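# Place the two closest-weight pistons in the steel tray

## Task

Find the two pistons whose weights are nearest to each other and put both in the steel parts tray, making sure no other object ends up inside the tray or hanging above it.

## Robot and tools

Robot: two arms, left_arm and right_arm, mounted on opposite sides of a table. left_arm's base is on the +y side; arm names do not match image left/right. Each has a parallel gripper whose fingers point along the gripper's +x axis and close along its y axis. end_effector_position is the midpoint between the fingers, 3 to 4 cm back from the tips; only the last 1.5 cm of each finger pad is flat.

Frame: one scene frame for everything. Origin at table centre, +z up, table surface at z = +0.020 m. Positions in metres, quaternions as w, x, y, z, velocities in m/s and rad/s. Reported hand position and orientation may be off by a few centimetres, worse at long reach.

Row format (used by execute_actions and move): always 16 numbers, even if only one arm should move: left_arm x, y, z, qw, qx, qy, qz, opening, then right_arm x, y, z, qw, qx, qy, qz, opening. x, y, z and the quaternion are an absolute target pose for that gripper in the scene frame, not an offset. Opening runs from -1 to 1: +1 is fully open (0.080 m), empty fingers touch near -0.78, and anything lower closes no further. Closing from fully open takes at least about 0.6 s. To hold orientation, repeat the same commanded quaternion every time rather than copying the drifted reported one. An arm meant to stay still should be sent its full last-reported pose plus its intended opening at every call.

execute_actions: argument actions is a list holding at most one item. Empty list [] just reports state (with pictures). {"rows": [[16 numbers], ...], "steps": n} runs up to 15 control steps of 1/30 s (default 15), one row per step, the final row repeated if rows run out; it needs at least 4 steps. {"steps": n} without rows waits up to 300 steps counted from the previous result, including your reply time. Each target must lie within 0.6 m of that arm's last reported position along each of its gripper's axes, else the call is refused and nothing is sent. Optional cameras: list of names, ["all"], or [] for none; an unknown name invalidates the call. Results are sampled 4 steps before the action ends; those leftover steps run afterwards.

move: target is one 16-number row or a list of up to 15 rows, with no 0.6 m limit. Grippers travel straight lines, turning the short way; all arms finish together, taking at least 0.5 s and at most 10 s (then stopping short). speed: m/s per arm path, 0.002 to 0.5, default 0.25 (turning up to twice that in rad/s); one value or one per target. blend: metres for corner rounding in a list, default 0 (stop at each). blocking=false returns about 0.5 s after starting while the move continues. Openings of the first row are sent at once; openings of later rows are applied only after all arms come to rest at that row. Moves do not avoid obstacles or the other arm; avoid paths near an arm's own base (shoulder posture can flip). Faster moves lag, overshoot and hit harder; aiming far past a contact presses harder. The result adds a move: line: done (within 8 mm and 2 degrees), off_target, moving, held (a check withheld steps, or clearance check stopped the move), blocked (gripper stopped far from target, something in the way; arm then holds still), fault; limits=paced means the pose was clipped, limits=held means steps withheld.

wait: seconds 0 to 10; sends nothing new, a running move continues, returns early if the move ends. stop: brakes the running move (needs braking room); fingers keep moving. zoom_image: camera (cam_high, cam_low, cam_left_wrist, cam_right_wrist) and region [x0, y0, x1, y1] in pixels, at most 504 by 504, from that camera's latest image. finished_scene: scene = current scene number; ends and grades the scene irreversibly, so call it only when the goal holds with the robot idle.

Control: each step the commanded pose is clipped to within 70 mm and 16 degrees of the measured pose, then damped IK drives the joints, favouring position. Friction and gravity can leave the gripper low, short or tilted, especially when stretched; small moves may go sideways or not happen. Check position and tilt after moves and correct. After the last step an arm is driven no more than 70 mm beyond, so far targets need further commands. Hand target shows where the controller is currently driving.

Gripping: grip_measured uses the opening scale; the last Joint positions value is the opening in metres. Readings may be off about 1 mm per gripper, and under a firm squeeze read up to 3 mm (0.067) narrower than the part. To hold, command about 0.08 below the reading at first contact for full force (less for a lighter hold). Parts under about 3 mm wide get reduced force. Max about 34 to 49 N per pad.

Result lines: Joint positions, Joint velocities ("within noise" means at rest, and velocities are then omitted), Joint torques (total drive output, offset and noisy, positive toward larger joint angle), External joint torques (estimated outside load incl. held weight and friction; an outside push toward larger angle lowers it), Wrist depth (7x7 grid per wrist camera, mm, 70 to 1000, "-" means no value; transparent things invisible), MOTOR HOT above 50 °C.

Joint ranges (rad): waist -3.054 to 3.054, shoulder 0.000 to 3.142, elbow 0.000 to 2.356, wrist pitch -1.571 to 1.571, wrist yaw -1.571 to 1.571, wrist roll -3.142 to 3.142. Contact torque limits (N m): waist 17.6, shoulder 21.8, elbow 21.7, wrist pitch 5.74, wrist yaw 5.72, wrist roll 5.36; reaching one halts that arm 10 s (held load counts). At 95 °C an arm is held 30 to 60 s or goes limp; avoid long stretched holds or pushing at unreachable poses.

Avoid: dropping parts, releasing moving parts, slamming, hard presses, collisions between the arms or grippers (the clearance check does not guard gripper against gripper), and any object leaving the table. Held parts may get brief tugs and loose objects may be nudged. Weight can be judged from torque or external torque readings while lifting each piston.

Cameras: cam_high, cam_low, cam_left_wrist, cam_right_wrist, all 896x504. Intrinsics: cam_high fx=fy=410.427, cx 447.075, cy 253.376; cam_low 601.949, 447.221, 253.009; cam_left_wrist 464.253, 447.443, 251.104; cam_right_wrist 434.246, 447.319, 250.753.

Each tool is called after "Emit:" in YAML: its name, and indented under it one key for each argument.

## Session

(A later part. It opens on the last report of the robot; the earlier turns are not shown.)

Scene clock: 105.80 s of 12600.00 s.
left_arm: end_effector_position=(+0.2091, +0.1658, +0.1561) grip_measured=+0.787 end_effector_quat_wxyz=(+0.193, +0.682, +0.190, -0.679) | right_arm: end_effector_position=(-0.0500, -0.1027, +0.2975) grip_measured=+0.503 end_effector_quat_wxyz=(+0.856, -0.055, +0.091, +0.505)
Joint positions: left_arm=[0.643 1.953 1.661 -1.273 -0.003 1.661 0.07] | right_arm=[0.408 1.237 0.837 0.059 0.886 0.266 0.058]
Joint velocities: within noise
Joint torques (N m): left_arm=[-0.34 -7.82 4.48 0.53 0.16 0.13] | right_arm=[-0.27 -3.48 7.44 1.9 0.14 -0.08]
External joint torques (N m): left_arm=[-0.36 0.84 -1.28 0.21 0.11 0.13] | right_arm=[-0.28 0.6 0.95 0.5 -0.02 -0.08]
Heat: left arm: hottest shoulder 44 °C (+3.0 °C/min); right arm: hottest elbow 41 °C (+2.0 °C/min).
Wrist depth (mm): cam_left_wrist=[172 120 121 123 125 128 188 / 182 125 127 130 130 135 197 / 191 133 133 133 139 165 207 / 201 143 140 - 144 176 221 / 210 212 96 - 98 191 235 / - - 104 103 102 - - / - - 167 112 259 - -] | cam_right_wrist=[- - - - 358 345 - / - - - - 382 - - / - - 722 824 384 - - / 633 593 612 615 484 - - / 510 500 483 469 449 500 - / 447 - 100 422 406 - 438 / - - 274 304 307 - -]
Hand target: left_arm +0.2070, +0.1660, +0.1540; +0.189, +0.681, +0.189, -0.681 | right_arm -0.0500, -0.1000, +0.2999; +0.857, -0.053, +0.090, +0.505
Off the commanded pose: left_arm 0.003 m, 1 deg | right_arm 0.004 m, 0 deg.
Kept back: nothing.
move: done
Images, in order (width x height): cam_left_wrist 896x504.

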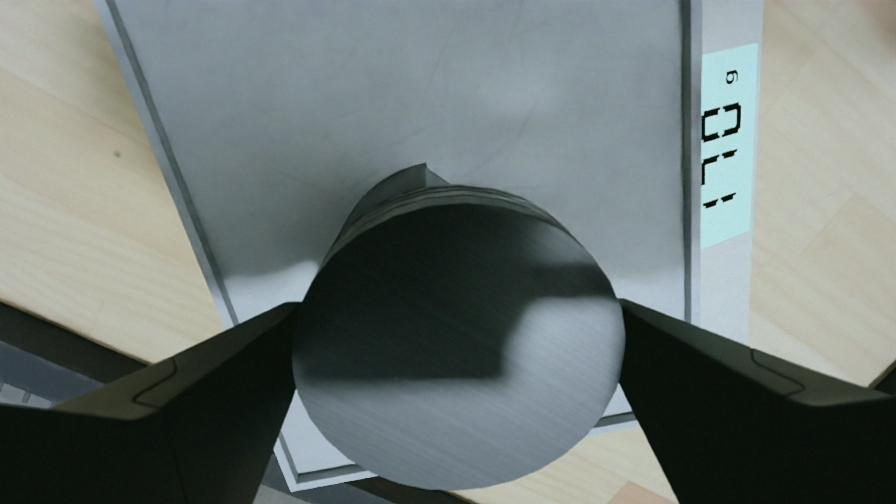

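Contact. Release and read.

Emit:
move:
  target: [0.207, 0.166, 0.154, 0.189, 0.6814, 0.189, -0.6814, 1, -0.05, -0.1, 0.3, 0.857, -0.053, 0.09, 0.505, 0.5]
  speed: 0.05
  cameras: ["cam_left_wrist","cam_high","cam_low"]

Emit:
zoom_image:
  camera: "cam_left_wrist"
  region: [650, 20, 850, 270]

Emit:
zoom_image:
  camera: "cam_high"
  region: [310, 160, 370, 210]

Scene clock: 106.73 s of 12600.00 s.
left_arm: end_effector_position=(+0.2093, +0.1655, +0.1560) grip_measured=+1.000 end_effector_quat_wxyz=(+0.193, +0.683, +0.189, -0.679) | right_arm: end_effector_position=(-0.0500, -0.1027, +0.2975) grip_measured=+0.503 end_effector_quat_wxyz=(+0.856, -0.055, +0.091, +0.505)
Joint positions: left_arm=[0.643 1.953 1.661 -1.271 -0.003 1.661 0.08] | right_arm=[0.408 1.237 0.837 0.059 0.886 0.266 0.058]
Joint velocities: within noise
Joint torques (N m): left_arm=[-0.35 -7.85 4.51 0.42 0.16 0.13] | right_arm=[-0.35 -3.35 7.47 1.85 0.14 -0.06]
External joint torques (N m): left_arm=[-0.36 0.79 -1.24 0.09 0.12 0.13] | right_arm=[-0.35 0.76 0.95 0.45 -0.02 -0.06]
Heat: left arm: hottest shoulder 44 °C (+3.0 °C/min); right arm: hottest elbow 41 °C (+2.0 °C/min).
Wrist depth (mm): cam_left_wrist=[172 120 121 123 125 128 187 / 182 125 127 130 131 135 198 / 192 133 133 134 139 166 208 / 201 144 140 - 143 173 220 / 209 211 98 - 100 188 236 / - - 104 103 104 87 - / - - 170 111 260 - -] | cam_right_wrist=[- - - - 360 343 - / - - - - 384 - - / - - 726 808 379 - - / 628 592 627 616 479 - - / 517 496 491 473 452 502 - / 447 - 100 422 409 - 440 / - - 275 305 307 - -]
Hand target: left_arm +0.2070, +0.1660, +0.1540; +0.189, +0.681, +0.189, -0.681 | right_arm -0.0500, -0.1000, +0.2999; +0.857, -0.053, +0.090, +0.505
Off the commanded pose: left_arm 0.003 m, 1 deg | right_arm 0.004 m, 0 deg.
Kept back: nothing.
move: done
Images, in order (width x height): cam_high 896x504, cam_low 896x504, cam_left_wrist 896x504.

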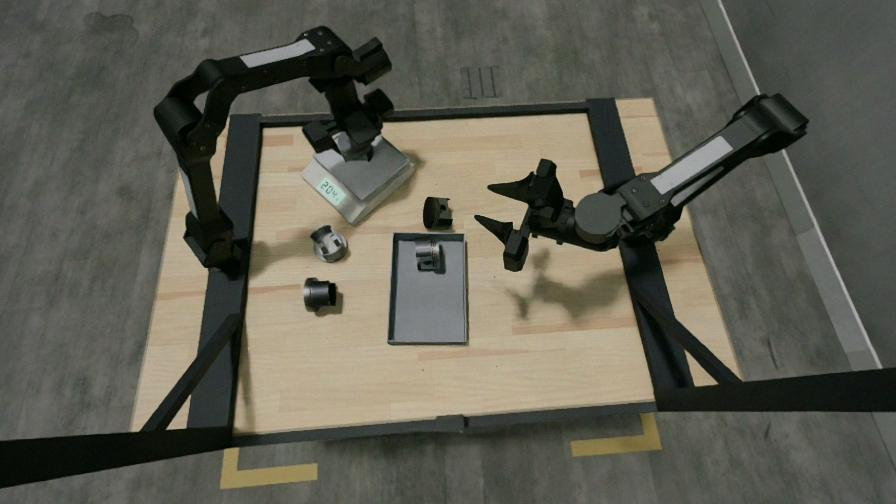

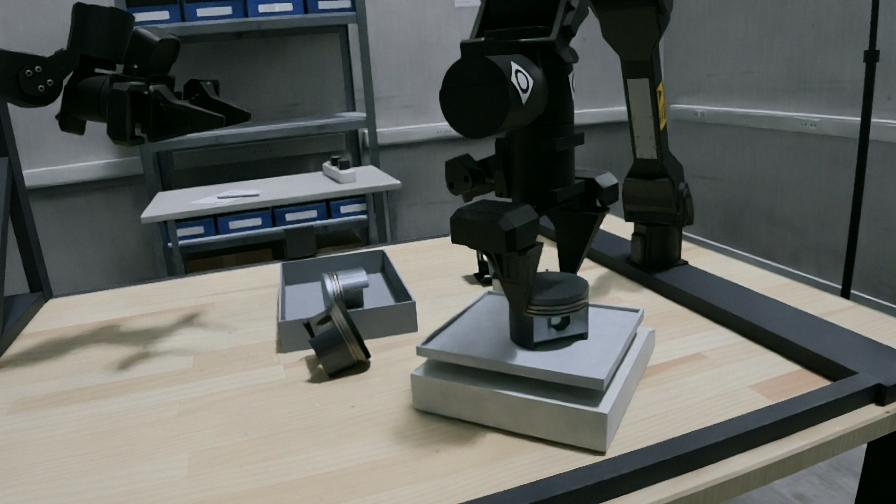

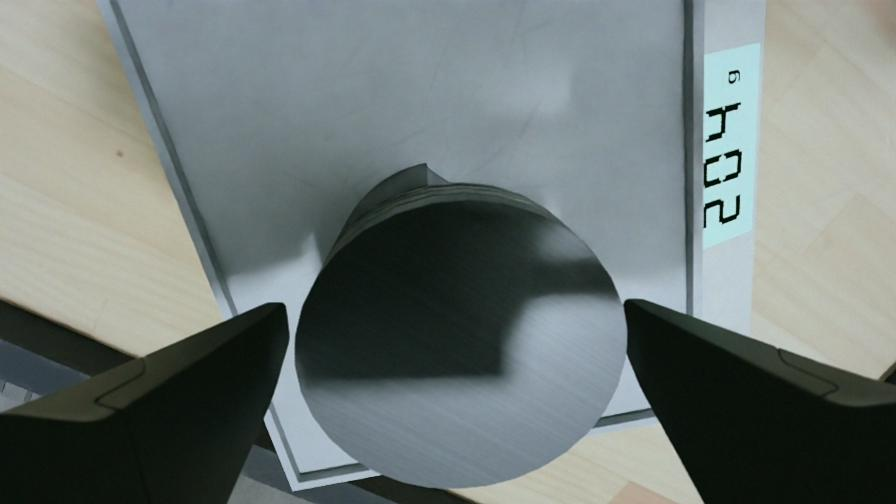

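Scaled by 2.016.

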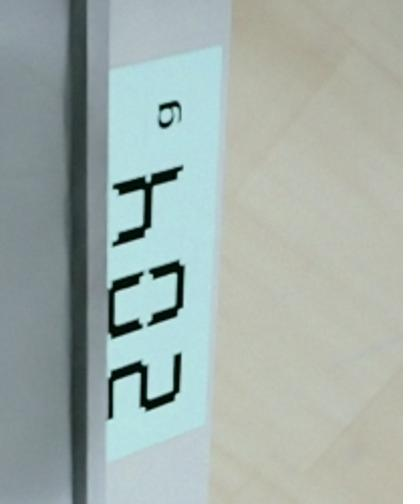

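Scaled by 8.400.

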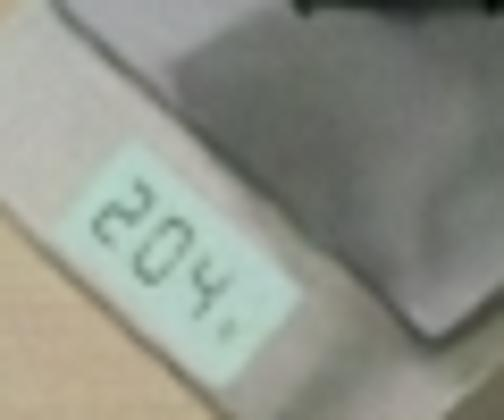

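Emit:
move:
  target: [0.207, 0.166, 0.155, 0.189, 0.6814, 0.189, -0.6814, 0.55, -0.05, -0.16, 0.3, 0.857, -0.053, 0.09, 0.505, 0.5]
  cameras: []

Emit:
move:
  target:
    - [0.2, 0.165, 0.21, 0.189, 0.6814, 0.189, -0.6814, 0.55, -0.05, -0.24, 0.3, 0.857, -0.053, 0.09, 0.505, 0.5]
    - [-0.145, 0.027, 0.2, 0.189, 0.6814, 0.189, -0.6814, 0.55, -0.05, -0.24, 0.3, 0.857, -0.053, 0.09, 0.505, 0.5]
    - [-0.145, 0.027, 0.12, 0.189, 0.6814, 0.189, -0.6814, 0.55, -0.05, -0.24, 0.3, 0.857, -0.053, 0.09, 0.505, 0.5]
  speed: [0.2,0.35,0.15]
  blend: [0.03,0.02,0]

Scene clock: 107.97 s of 12600.00 s.
left_arm: end_effector_position=(+0.2092, +0.1656, +0.1560) grip_measured=+0.785 end_effector_quat_wxyz=(+0.193, +0.682, +0.189, -0.679) | right_arm: end_effector_position=(-0.0505, -0.1576, +0.2995) grip_measured=+0.503 end_effector_quat_wxyz=(+0.857, -0.057, +0.089, +0.505)
Joint positions: left_arm=[0.643 1.953 1.661 -1.271 -0.003 1.661 0.07] | right_arm=[0.522 1.026 0.743 -0.114 0.995 0.33 0.058]
Joint velocities: within noise
Joint torques (N m): left_arm=[-0.35 -7.84 4.91 0.21 0.16 0.13] | right_arm=[0.36 -4.26 5.33 1.55 0.33 0.2]
External joint torques (N m): left_arm=[-0.3 0.83 -0.81 -0.09 0.1 0.13] | right_arm=[0.37 -1.55 -1.21 0.2 0.13 0.2]
Heat: left arm: hottest shoulder 44 °C (+3.0 °C/min); right arm: hottest elbow 41 °C (+2.0 °C/min).
Wrist depth (mm): cam_left_wrist=[173 120 121 123 125 129 186 / 182 125 127 130 130 157 197 / 191 133 134 134 139 166 208 / 201 143 140 - 143 174 221 / 210 211 97 - 99 191 235 / - - 104 103 103 - - / - - 171 111 259 - -] | cam_right_wrist=[- - - - 391 - - / - - - - 432 - - / - - 742 776 524 - - / 666 626 659 559 567 - - / 527 502 504 498 475 513 - / 448 - 101 398 368 - - / - - 310 350 364 - -]
Hand target: left_arm +0.2070, +0.1660, +0.1550; +0.189, +0.681, +0.189, -0.681 | right_arm -0.0500, -0.1600, +0.3001; +0.857, -0.053, +0.090, +0.505
Off the commanded pose: left_arm 0.002 m, 1 deg | right_arm 0.002 m, 0 deg.
Kept back: nothing.
move: done
No camera images: "cameras" was empty.

Scene clock: 110.43 s of 12600.00 s.
left_arm: end_effector_position=(-0.1463, +0.0266, +0.1184) grip_measured=+0.785 end_effector_quat_wxyz=(+0.186, +0.682, +0.188, -0.682) | right_arm: end_effector_position=(-0.0488, -0.2405, +0.2968) grip_measured=+0.503 end_effector_quat_wxyz=(+0.857, -0.058, +0.089, +0.505)
Joint positions: left_arm=[-0.291 2.352 2.139 -1.36 0.002 0.739 0.07] | right_arm=[0.832 0.79 0.729 -0.698 1.259 0.725 0.058]
Joint velocities: within noise
Joint torques (N m): left_arm=[0.08 -11.13 4.88 0.45 -0.03 -0.13] | right_arm=[0.28 -0.72 6.81 1.28 0.62 0.19]
External joint torques (N m): left_arm=[0.09 0.18 -0.9 0.09 -0.07 -0.13] | right_arm=[0.3 0.24 0.64 0.22 0.2 0.18]
Heat: left arm: hottest shoulder 45 °C (+3.0 °C/min); right arm: hottest elbow 41 °C (+2.0 °C/min).
Wrist depth (mm): cam_left_wrist=[135 135 137 139 141 143 148 / 141 140 144 144 151 147 155 / 149 148 150 151 156 160 137 / 154 156 158 - 163 165 175 / 141 165 97 - 99 154 189 / - - 104 104 103 - - / - - 154 111 161 - -] | cam_right_wrist=[205 415 - - - - - / 210 - - - - - - / 206 844 784 852 - - - / 191 293 627 564 616 - - / 226 288 524 512 536 519 - / 246 - 100 414 412 - - / - - 344 363 363 - -]
Hand target: left_arm -0.1450, +0.0270, +0.1199; +0.189, +0.681, +0.189, -0.681 | right_arm -0.0499, -0.2400, +0.3000; +0.857, -0.053, +0.090, +0.505
Off the commanded pose: left_arm 0.002 m, 0 deg | right_arm 0.003 m, 1 deg.
Kept back: nothing.
move: done

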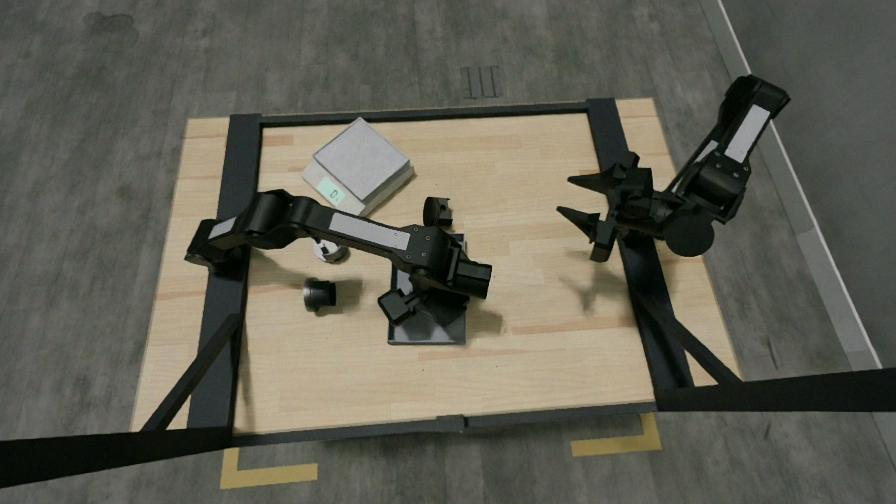

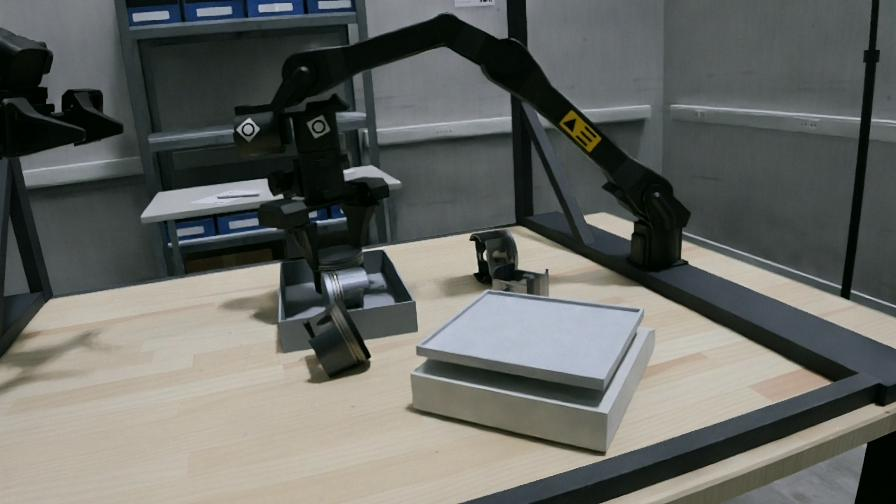

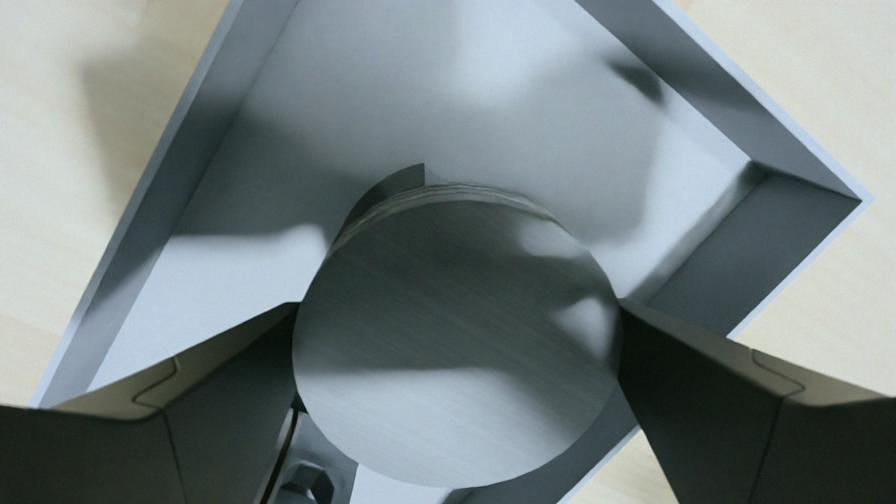

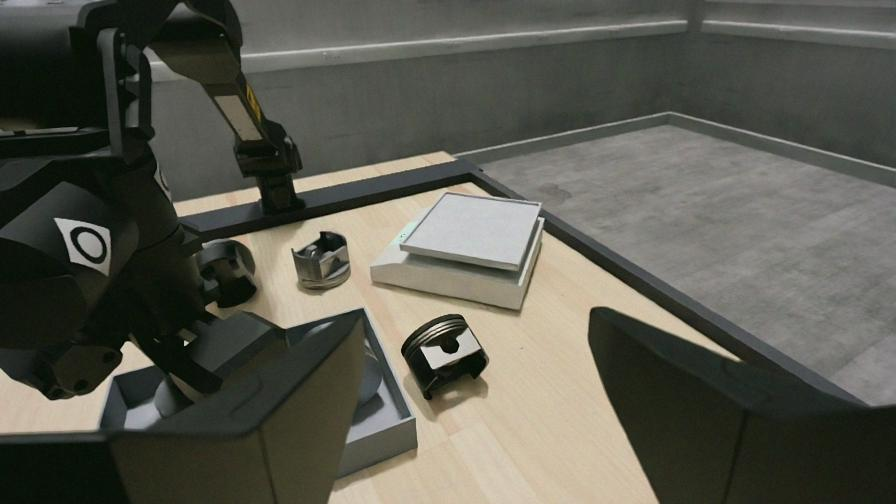

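Emit:
move:
  target: [-0.144, 0.022, 0.103, 0.189, 0.6814, 0.189, -0.6814, 0.55, -0.05, -0.24, 0.3, 0.857, -0.053, 0.09, 0.505, 0.5]
  speed: 0.08
  cameras: ["cam_low","cam_left_wrist"]

Emit:
zoom_image:
  camera: "cam_low"
  region: [260, 200, 460, 370]

Scene clock: 111.47 s of 12600.00 s.
left_arm: end_effector_position=(-0.1462, +0.0214, +0.1078) grip_measured=+0.785 end_effector_quat_wxyz=(+0.191, +0.679, +0.185, -0.684) | right_arm: end_effector_position=(-0.0489, -0.2405, +0.2967) grip_measured=+0.503 end_effector_quat_wxyz=(+0.857, -0.058, +0.089, +0.504)
Joint positions: left_arm=[-0.287 2.361 2.112 -1.31 0.002 0.739 0.07] | right_arm=[0.832 0.79 0.729 -0.698 1.259 0.725 0.058]
Joint velocities: within noise
Joint torques (N m): left_arm=[0.27 -9.4 4.91 0.46 -0.03 0.05] | right_arm=[0.37 -0.48 7.03 1.26 0.66 0.17]
External joint torques (N m): left_arm=[0.35 1.99 -0.92 0.1 -0.07 0.05] | right_arm=[0.37 0.46 0.91 0.2 0.25 0.17]
Heat: left arm: hottest shoulder 45 °C (+2.0 °C/min); right arm: hottest elbow 41 °C (+2.0 °C/min).
Wrist depth (mm): cam_left_wrist=[125 126 125 129 131 111 137 / 132 132 134 136 136 136 142 / 138 137 140 141 144 147 134 / 145 146 - - 150 155 134 / - 151 97 - 99 155 171 / - - 104 104 103 - - / - - 147 111 164 - -] | cam_right_wrist=[227 409 - - - - - / 212 541 - - - - - / 209 843 781 865 - - - / 196 533 627 561 618 - - / 190 292 520 513 535 530 - / 239 - 100 413 410 - - / - - 346 362 362 - -]
Hand target: left_arm -0.1440, +0.0221, +0.1029; +0.189, +0.681, +0.189, -0.681 | right_arm -0.0500, -0.2400, +0.3000; +0.857, -0.053, +0.090, +0.505
Off the commanded pose: left_arm 0.005 m, 1 deg | right_arm 0.003 m, 1 deg.
Kept back: nothing.
move: done
Images, in order (width x height): cam_low 896x504, cam_left_wrist 896x504.

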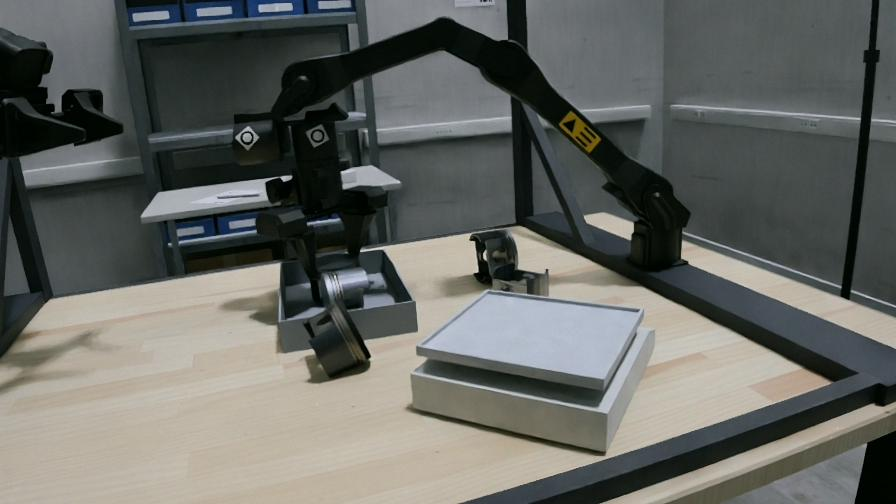

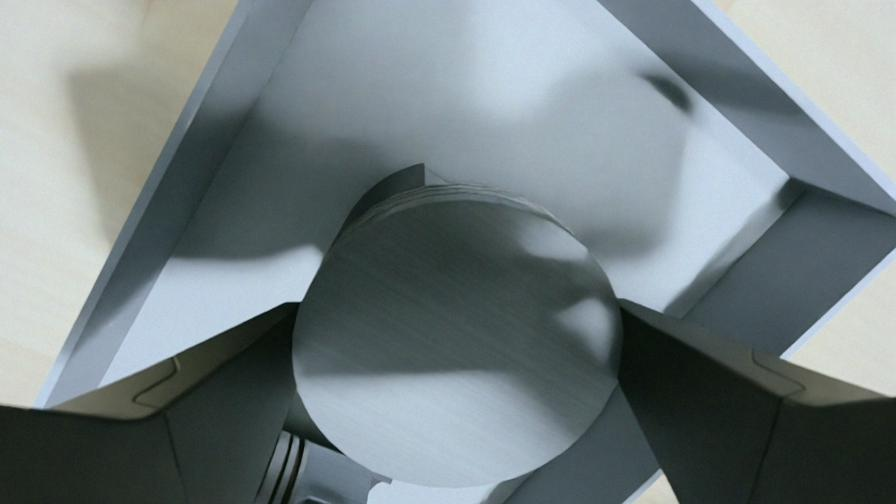

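Scaled by 2.520.

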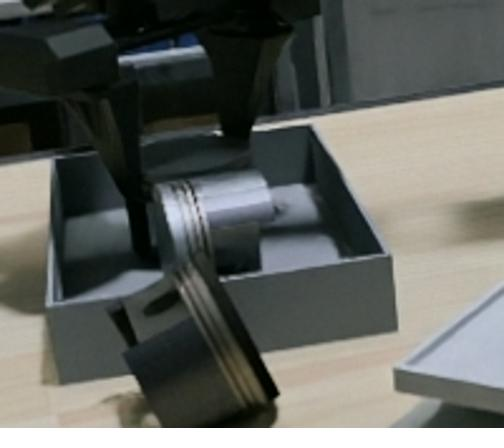

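Emit:
move:
  target: [-0.143, 0.022, 0.097, 0.189, 0.6814, 0.189, -0.6814, 0.55, -0.05, -0.24, 0.3, 0.857, -0.053, 0.09, 0.505, 0.5]
  speed: 0.05
  cameras: ["cam_left_wrist"]

Scene clock: 112.43 s of 12600.00 s.
left_arm: end_effector_position=(-0.1454, +0.0211, +0.1020) grip_measured=+0.785 end_effector_quat_wxyz=(+0.192, +0.678, +0.185, -0.684) | right_arm: end_effector_position=(-0.0489, -0.2405, +0.2967) grip_measured=+0.503 end_effector_quat_wxyz=(+0.857, -0.058, +0.089, +0.504)
Joint positions: left_arm=[-0.285 2.361 2.089 -1.286 0.002 0.739 0.07] | right_arm=[0.832 0.79 0.729 -0.698 1.259 0.725 0.058]
Joint velocities: within noise
Joint torques (N m): left_arm=[0.3 -9.52 4.78 0.45 -0.03 0.12] | right_arm=[0.37 -0.65 7.08 1.29 0.61 0.14]
External joint torques (N m): left_arm=[0.13 1.71 -0.97 0.09 -0.05 0.13] | right_arm=[0.36 0.28 0.97 0.23 0.2 0.14]
Heat: left arm: hottest shoulder 45 °C (+2.0 °C/min); right arm: hottest elbow 41 °C (+2.0 °C/min).
Wrist depth (mm): cam_left_wrist=[121 120 121 123 125 107 131 / 127 126 128 130 131 133 129 / 133 131 134 135 138 142 130 / - 141 - - 144 149 131 / - 147 97 - 99 155 128 / - - 104 104 104 - - / - - 142 111 164 - -] | cam_right_wrist=[230 409 - - - - - / 211 565 - - - - - / 215 846 788 849 - - - / 196 291 623 563 615 - - / 190 293 524 512 538 528 - / 240 - 100 414 411 - - / - - 345 363 363 - -]
Hand target: left_arm -0.1430, +0.0220, +0.0970; +0.189, +0.681, +0.189, -0.681 | right_arm -0.0500, -0.2400, +0.2999; +0.857, -0.053, +0.090, +0.505
Off the commanded pose: left_arm 0.006 m, 1 deg | right_arm 0.003 m, 1 deg.
Kept back: nothing.
move: done
Images, in order (width x height): cam_left_wrist 896x504.

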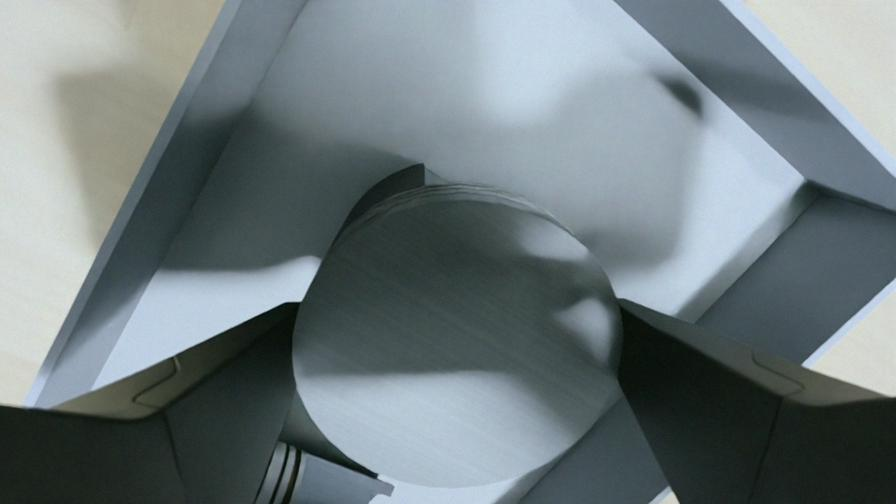

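Emit:
move:
  target: [-0.142, 0.022, 0.0945, 0.189, 0.6814, 0.189, -0.6814, 0.55, -0.05, -0.24, 0.3, 0.857, -0.053, 0.09, 0.505, 0.5]
  speed: 0.05
  cameras: []

Scene clock: 113.37 s of 12600.00 s.
left_arm: end_effector_position=(-0.1449, +0.0213, +0.1000) grip_measured=+0.785 end_effector_quat_wxyz=(+0.192, +0.679, +0.185, -0.684) | right_arm: end_effector_position=(-0.0489, -0.2405, +0.2967) grip_measured=+0.503 end_effector_quat_wxyz=(+0.857, -0.058, +0.089, +0.504)
Joint positions: left_arm=[-0.285 2.361 2.081 -1.279 0.002 0.741 0.07] | right_arm=[0.832 0.79 0.729 -0.698 1.259 0.725 0.058]
Joint velocities: within noise
Joint torques (N m): left_arm=[0.42 -9.61 4.37 0.72 -0.03 0.15] | right_arm=[0.34 -0.59 6.84 1.29 0.64 0.17]
External joint torques (N m): left_arm=[0.42 1.73 -1.4 0.38 -0.06 0.15] | right_arm=[0.34 0.32 0.77 0.24 0.24 0.17]
Heat: left arm: hottest shoulder 45 °C (+2.0 °C/min); right arm: hottest elbow 41 °C (+2.0 °C/min).
Wrist depth (mm): cam_left_wrist=[120 119 122 122 125 107 130 / 126 125 128 130 130 132 121 / 133 131 133 134 138 140 131 / - 140 - - 95 149 132 / - 146 97 - 99 153 127 / - - 104 103 103 - - / - - 141 111 161 - -] | cam_right_wrist=[259 409 - - - - - / 210 566 - - - - - / 215 831 781 851 - - - / 197 291 630 564 622 - - / 189 297 522 513 541 525 - / 240 - 100 415 411 - - / - - 345 363 363 - -]
Hand target: left_arm -0.1420, +0.0220, +0.0945; +0.189, +0.681, +0.189, -0.681 | right_arm -0.0500, -0.2400, +0.2999; +0.857, -0.053, +0.090, +0.505
Off the commanded pose: left_arm 0.006 m, 1 deg | right_arm 0.003 m, 1 deg.
Kept back: nothing.
move: done
No camera images: "cameras" was empty.

Emit:
move:
  target:
    - [-0.143, 0.022, 0.096, 0.189, 0.6814, 0.189, -0.6814, 1, -0.05, -0.24, 0.3, 0.857, -0.053, 0.09, 0.505, 0.5]
    - [-0.143, 0.022, 0.19, 0.189, 0.6814, 0.189, -0.6814, 1, -0.05, -0.24, 0.3, 0.857, -0.053, 0.09, 0.505, 0.5]
    - [-0.055, 0.045, 0.19, 0.5, 0.5, 0.5, -0.5, 1, -0.05, -0.24, 0.3, 0.857, -0.053, 0.09, 0.505, 0.5]
  speed: [0.05,0.15,0.5]
  blend: [0,0.01,0]
  cameras: ["cam_left_wrist","cam_low","cam_high"]

Scene clock: 116.50 s of 12600.00 s.
left_arm: end_effector_position=(-0.0559, +0.0431, +0.1879) grip_measured=+1.000 end_effector_quat_wxyz=(+0.498, +0.502, +0.500, -0.501) | right_arm: end_effector_position=(-0.0489, -0.2405, +0.2967) grip_measured=+0.503 end_effector_quat_wxyz=(+0.857, -0.058, +0.089, +0.504)
Joint positions: left_arm=[-0.097 2.207 2.171 -1.538 0.002 -0.096 0.08] | right_arm=[0.832 0.79 0.729 -0.698 1.259 0.725 0.058]
Joint velocities: within noise
Joint torques (N m): left_arm=[0.02 -10.72 4.22 0.46 -0.07 -0.13] | right_arm=[0.29 -0.67 6.93 1.27 0.62 0.18]
External joint torques (N m): left_arm=[0.1 -0.31 -1.52 0.09 -0.07 -0.13] | right_arm=[0.28 0.28 0.79 0.2 0.22 0.17]
Heat: left arm: hottest shoulder 46 °C (+3.0 °C/min); right arm: hottest elbow 41 °C (+2.0 °C/min).
Wrist depth (mm): cam_left_wrist=[154 158 200 205 204 207 204 / 144 163 200 164 212 174 209 / 221 223 166 190 185 183 229 / 235 237 237 241 244 248 248 / 233 246 225 248 253 253 269 / - - 273 278 282 87 - / - - 283 294 299 - -] | cam_right_wrist=[- 181 - - - - - / - 194 - - - - - / - 295 266 837 - - - / 632 315 587 556 612 - - / 525 519 522 511 538 522 - / 446 - 100 411 410 - - / - - 344 362 362 - -]
Hand target: left_arm -0.0551, +0.0450, +0.1899; +0.500, +0.500, +0.500, -0.500 | right_arm -0.0500, -0.2400, +0.2999; +0.857, -0.053, +0.090, +0.505
Off the commanded pose: left_arm 0.003 m, 0 deg | right_arm 0.003 m, 1 deg.
Kept back: nothing.
move: done
Images, in order (width x height): cam_high 896x504, cam_low 896x504, cam_left_wrist 896x504.

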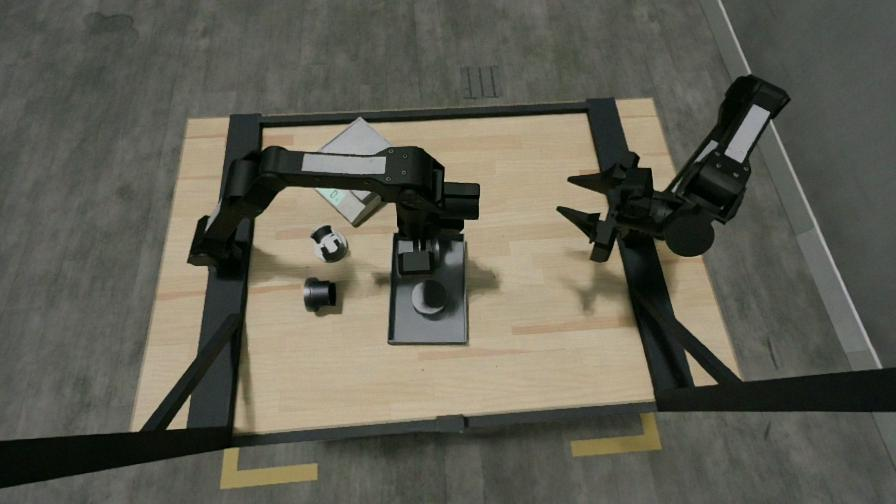

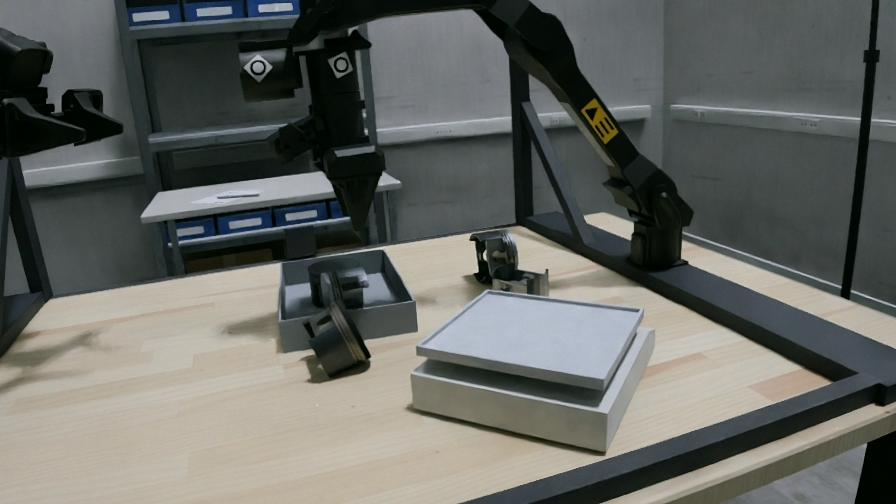

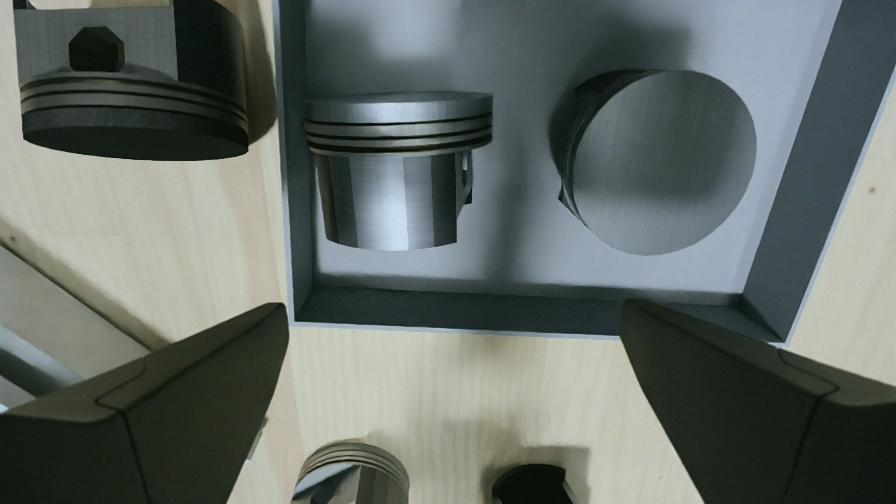

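Emit:
move:
  target:
    - [-0.0347, 0.028, 0.15, 0.5, 0.5, 0.5, -0.5, 0.65, -0.05, -0.24, 0.3, 0.857, -0.053, 0.09, 0.505, 0.5]
    - [-0.0347, 0.029, 0.116, 0.5, 0.5, 0.5, -0.5, 0.65, -0.05, -0.24, 0.3, 0.857, -0.053, 0.09, 0.505, 0.5]
  speed: [0.2,0.1]
  cameras: ["cam_left_wrist","cam_low"]

Emit:
zoom_image:
  camera: "cam_low"
  region: [260, 180, 460, 390]

Scene clock: 119.30 s of 12600.00 s.
left_arm: end_effector_position=(-0.0343, +0.0268, +0.1231) grip_measured=+0.653 end_effector_quat_wxyz=(+0.505, +0.493, +0.497, -0.504) | right_arm: end_effector_position=(-0.0489, -0.2405, +0.2967) grip_measured=+0.503 end_effector_quat_wxyz=(+0.857, -0.058, +0.089, +0.504)
Joint positions: left_arm=[-0.044 2.23 1.95 -1.272 0.002 -0.055 0.064] | right_arm=[0.832 0.79 0.729 -0.698 1.259 0.725 0.058]
Joint velocities: within noise
Joint torques (N m): left_arm=[-0.18 -8.42 4.37 0.5 -0.06 0.15] | right_arm=[0.37 -0.65 6.85 1.28 0.65 0.2]
External joint torques (N m): left_arm=[-0.18 2.08 -1.4 0.11 -0.05 0.15] | right_arm=[0.37 0.31 0.69 0.21 0.25 0.19]
Heat: left arm: hottest shoulder 47 °C (+4.0 °C/min); right arm: hottest elbow 41 °C (+2.0 °C/min).
Wrist depth (mm): cam_left_wrist=[139 140 145 144 146 148 151 / 99 104 151 152 155 155 157 / - 117 138 135 160 162 116 / 168 169 146 95 170 140 122 / 176 176 107 101 103 137 130 / - - 168 108 111 - 137 / - - 207 169 175 - -] | cam_right_wrist=[- - 256 - - - - / - - 256 - - - - / - - 223 854 - - - / 631 644 281 527 613 - - / 526 501 288 515 535 522 - / 450 - 100 413 410 - - / - - 344 363 362 - -]
Hand target: left_arm -0.0347, +0.0291, +0.1160; +0.500, +0.500, +0.500, -0.500 | right_arm -0.0500, -0.2400, +0.2999; +0.857, -0.053, +0.090, +0.505
Off the commanded pose: left_arm 0.007 m, 1 deg | right_arm 0.003 m, 1 deg.
Kept back: nothing.
move: done
Images, in order (width x height): cam_low 896x504, cam_left_wrist 896x504.

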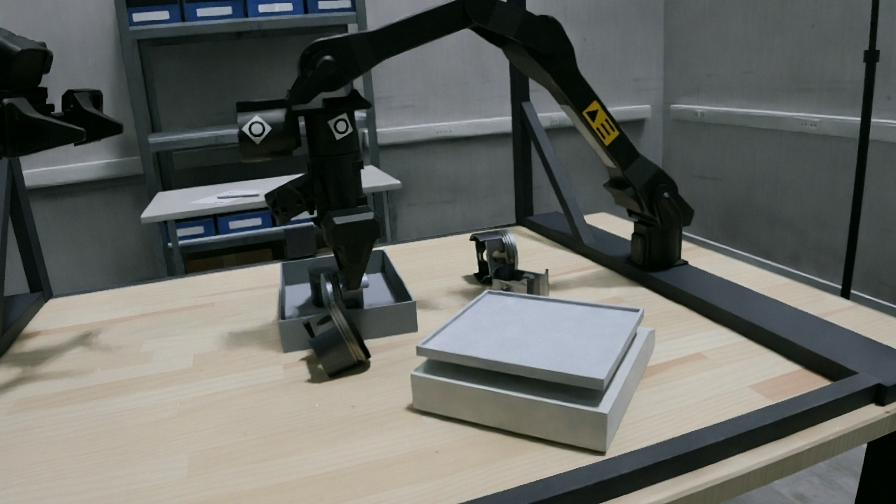

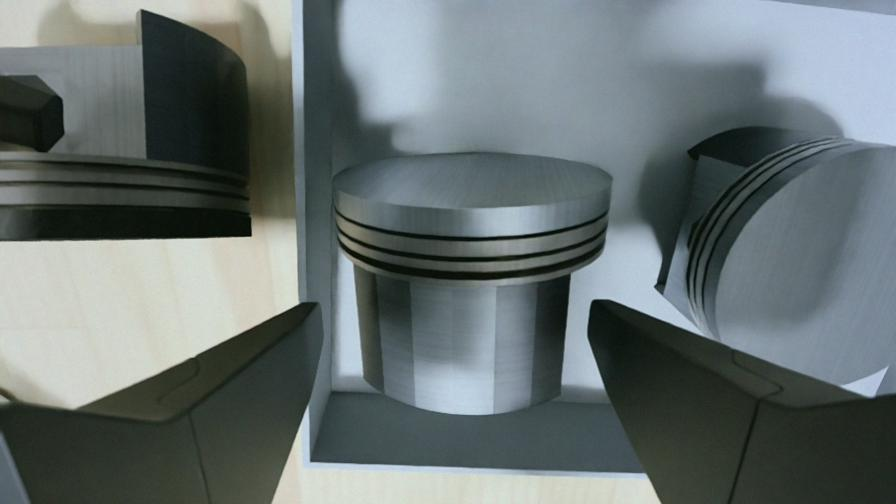

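Scaled by 2.400.

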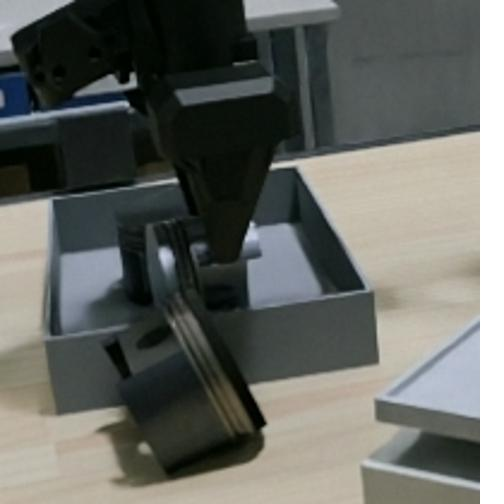

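Emit:
move:
  target:
    - [-0.0405, 0.031, 0.112, 0.5, 0.5, 0.5, -0.5, 0.62, -0.05, -0.24, 0.3, 0.857, -0.053, 0.09, 0.505, 0.5]
    - [-0.0405, 0.032, 0.098, 0.5, 0.5, 0.5, -0.5, 0.62, -0.05, -0.24, 0.3, 0.857, -0.053, 0.09, 0.505, 0.5]
  speed: [0.1,0.05]
  cameras: ["cam_left_wrist","cam_low"]

Emit:
zoom_image:
  camera: "cam_low"
  region: [260, 180, 460, 390]

Scene clock: 121.40 s of 12600.00 s.
left_arm: end_effector_position=(-0.0395, +0.0294, +0.1034) grip_measured=+0.623 end_effector_quat_wxyz=(+0.503, +0.496, +0.497, -0.505) | right_arm: end_effector_position=(-0.0489, -0.2405, +0.2967) grip_measured=+0.503 end_effector_quat_wxyz=(+0.857, -0.058, +0.089, +0.504)
Joint positions: left_arm=[-0.056 2.23 1.872 -1.197 0.002 -0.061 0.063] | right_arm=[0.832 0.79 0.729 -0.698 1.259 0.725 0.058]
Joint velocities: within noise
Joint torques (N m): left_arm=[-0.33 -8.84 4.32 0.5 -0.06 -0.13] | right_arm=[0.28 -0.81 6.96 1.25 0.65 0.17]
External joint torques (N m): left_arm=[-0.33 1.66 -1.43 0.12 -0.05 -0.13] | right_arm=[0.28 0.09 0.87 0.2 0.24 0.16]
Heat: left arm: hottest shoulder 47 °C (+4.0 °C/min); right arm: hottest elbow 41 °C (+1.0 °C/min).
Wrist depth (mm): cam_left_wrist=[- 123 124 126 128 129 130 / - 103 131 133 134 136 137 / - - 119 136 114 140 97 / - 148 93 - 87 140 100 / 155 154 91 - 107 - 106 / - - 88 - - - - / - - 144 146 151 - -] | cam_right_wrist=[- - 290 - - - - / - - 274 - - - - / - - 247 858 - - - / 630 635 243 535 620 - - / 522 484 295 494 537 523 - / 448 - 100 411 413 - - / - - 345 364 362 - -]
Hand target: left_arm -0.0404, +0.0320, +0.0980; +0.500, +0.500, +0.500, -0.500 | right_arm -0.0500, -0.2400, +0.2999; +0.857, -0.053, +0.090, +0.505
Off the commanded pose: left_arm 0.006 m, 1 deg | right_arm 0.003 m, 1 deg.
Kept back: nothing.
move: done
Images, in order (width x height): cam_low 896x504, cam_left_wrist 896x504.

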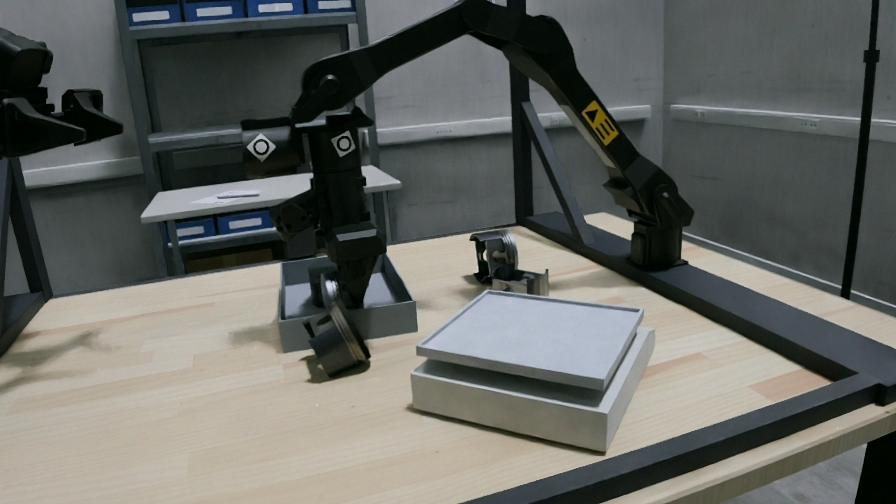

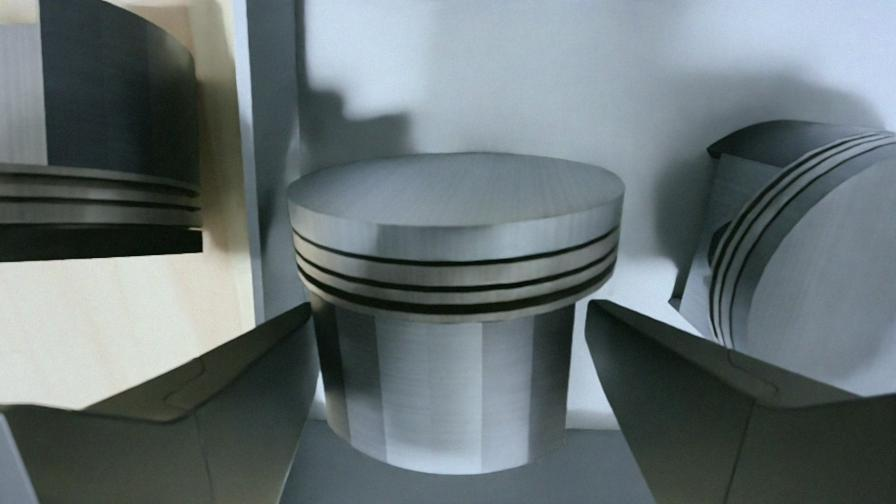

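Scaled by 2.400.

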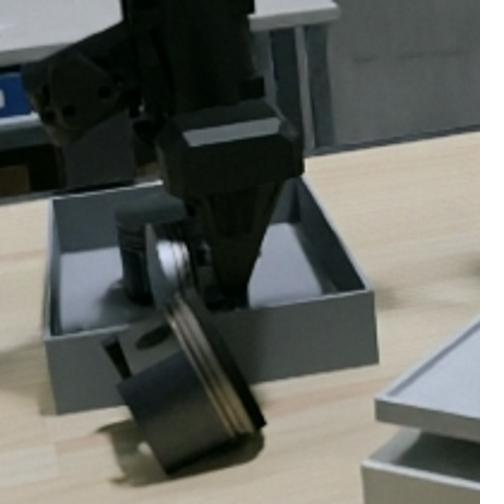

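Emit:
move:
  target:
    - [-0.040, 0.032, 0.0905, 0.5, 0.5, 0.5, -0.5, 0.62, -0.05, -0.24, 0.3, 0.857, -0.053, 0.09, 0.505, 0.5]
    - [-0.040, 0.032, 0.0905, 0.5, 0.5, 0.5, -0.5, 0.1, -0.05, -0.24, 0.3, 0.857, -0.053, 0.09, 0.505, 0.5]
  speed: [0.05,0.05]
  cameras: ["cam_left_wrist","cam_low"]

Scene clock: 122.83 s of 12600.00 s.
left_arm: end_effector_position=(-0.0407, +0.0286, +0.0978) grip_measured=+0.316 end_effector_quat_wxyz=(+0.504, +0.494, +0.495, -0.508) | right_arm: end_effector_position=(-0.0489, -0.2405, +0.2967) grip_measured=+0.503 end_effector_quat_wxyz=(+0.857, -0.058, +0.089, +0.504)
Joint positions: left_arm=[-0.058 2.23 1.849 -1.167 0.004 -0.061 0.049] | right_arm=[0.832 0.79 0.729 -0.698 1.259 0.725 0.058]
Joint velocities: within noise
Joint torques (N m): left_arm=[-0.07 -8.31 4.33 0.33 -0.14 -0.07] | right_arm=[0.25 -0.72 6.85 1.31 0.63 0.17]
External joint torques (N m): left_arm=[-0.02 2.23 -1.46 -0.07 -0.14 -0.07] | right_arm=[0.25 0.19 0.74 0.25 0.22 0.17]
Heat: left arm: hottest shoulder 47 °C (+4.0 °C/min); right arm: hottest elbow 41 °C (+1.0 °C/min).
Wrist depth (mm): cam_left_wrist=[- 119 121 122 125 126 127 / - 99 127 130 131 133 135 / - - 111 133 135 136 102 / - 143 - - - 145 97 / 150 149 - - - 145 - / - - - - - - - / - - - - 87 - -] | cam_right_wrist=[- - - - - - - / - - 278 - - - - / - - 258 856 - - - / 632 632 242 550 619 - - / 529 484 299 492 536 522 - / 450 - 100 413 413 - - / - - 344 360 363 - -]
Hand target: left_arm -0.0400, +0.0321, +0.0906; +0.500, +0.500, +0.500, -0.500 | right_arm -0.0500, -0.2400, +0.2999; +0.857, -0.053, +0.090, +0.505
Off the commanded pose: left_arm 0.008 m, 1 deg | right_arm 0.003 m, 1 deg.
Kept back: nothing.
move: done
Images, in order (width x height): cam_low 896x504, cam_left_wrist 896x504.

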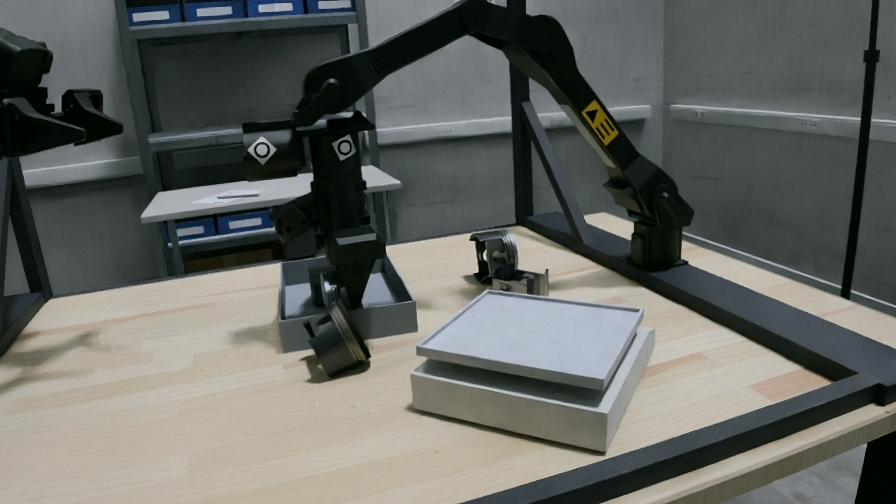

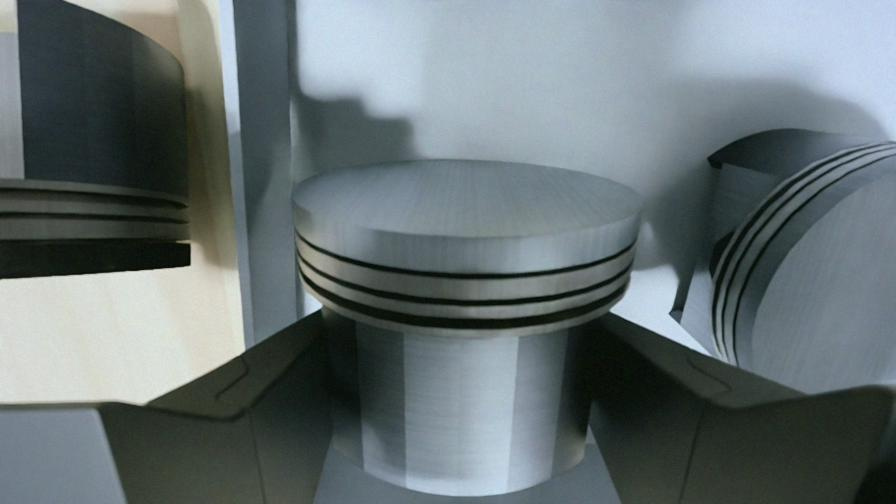

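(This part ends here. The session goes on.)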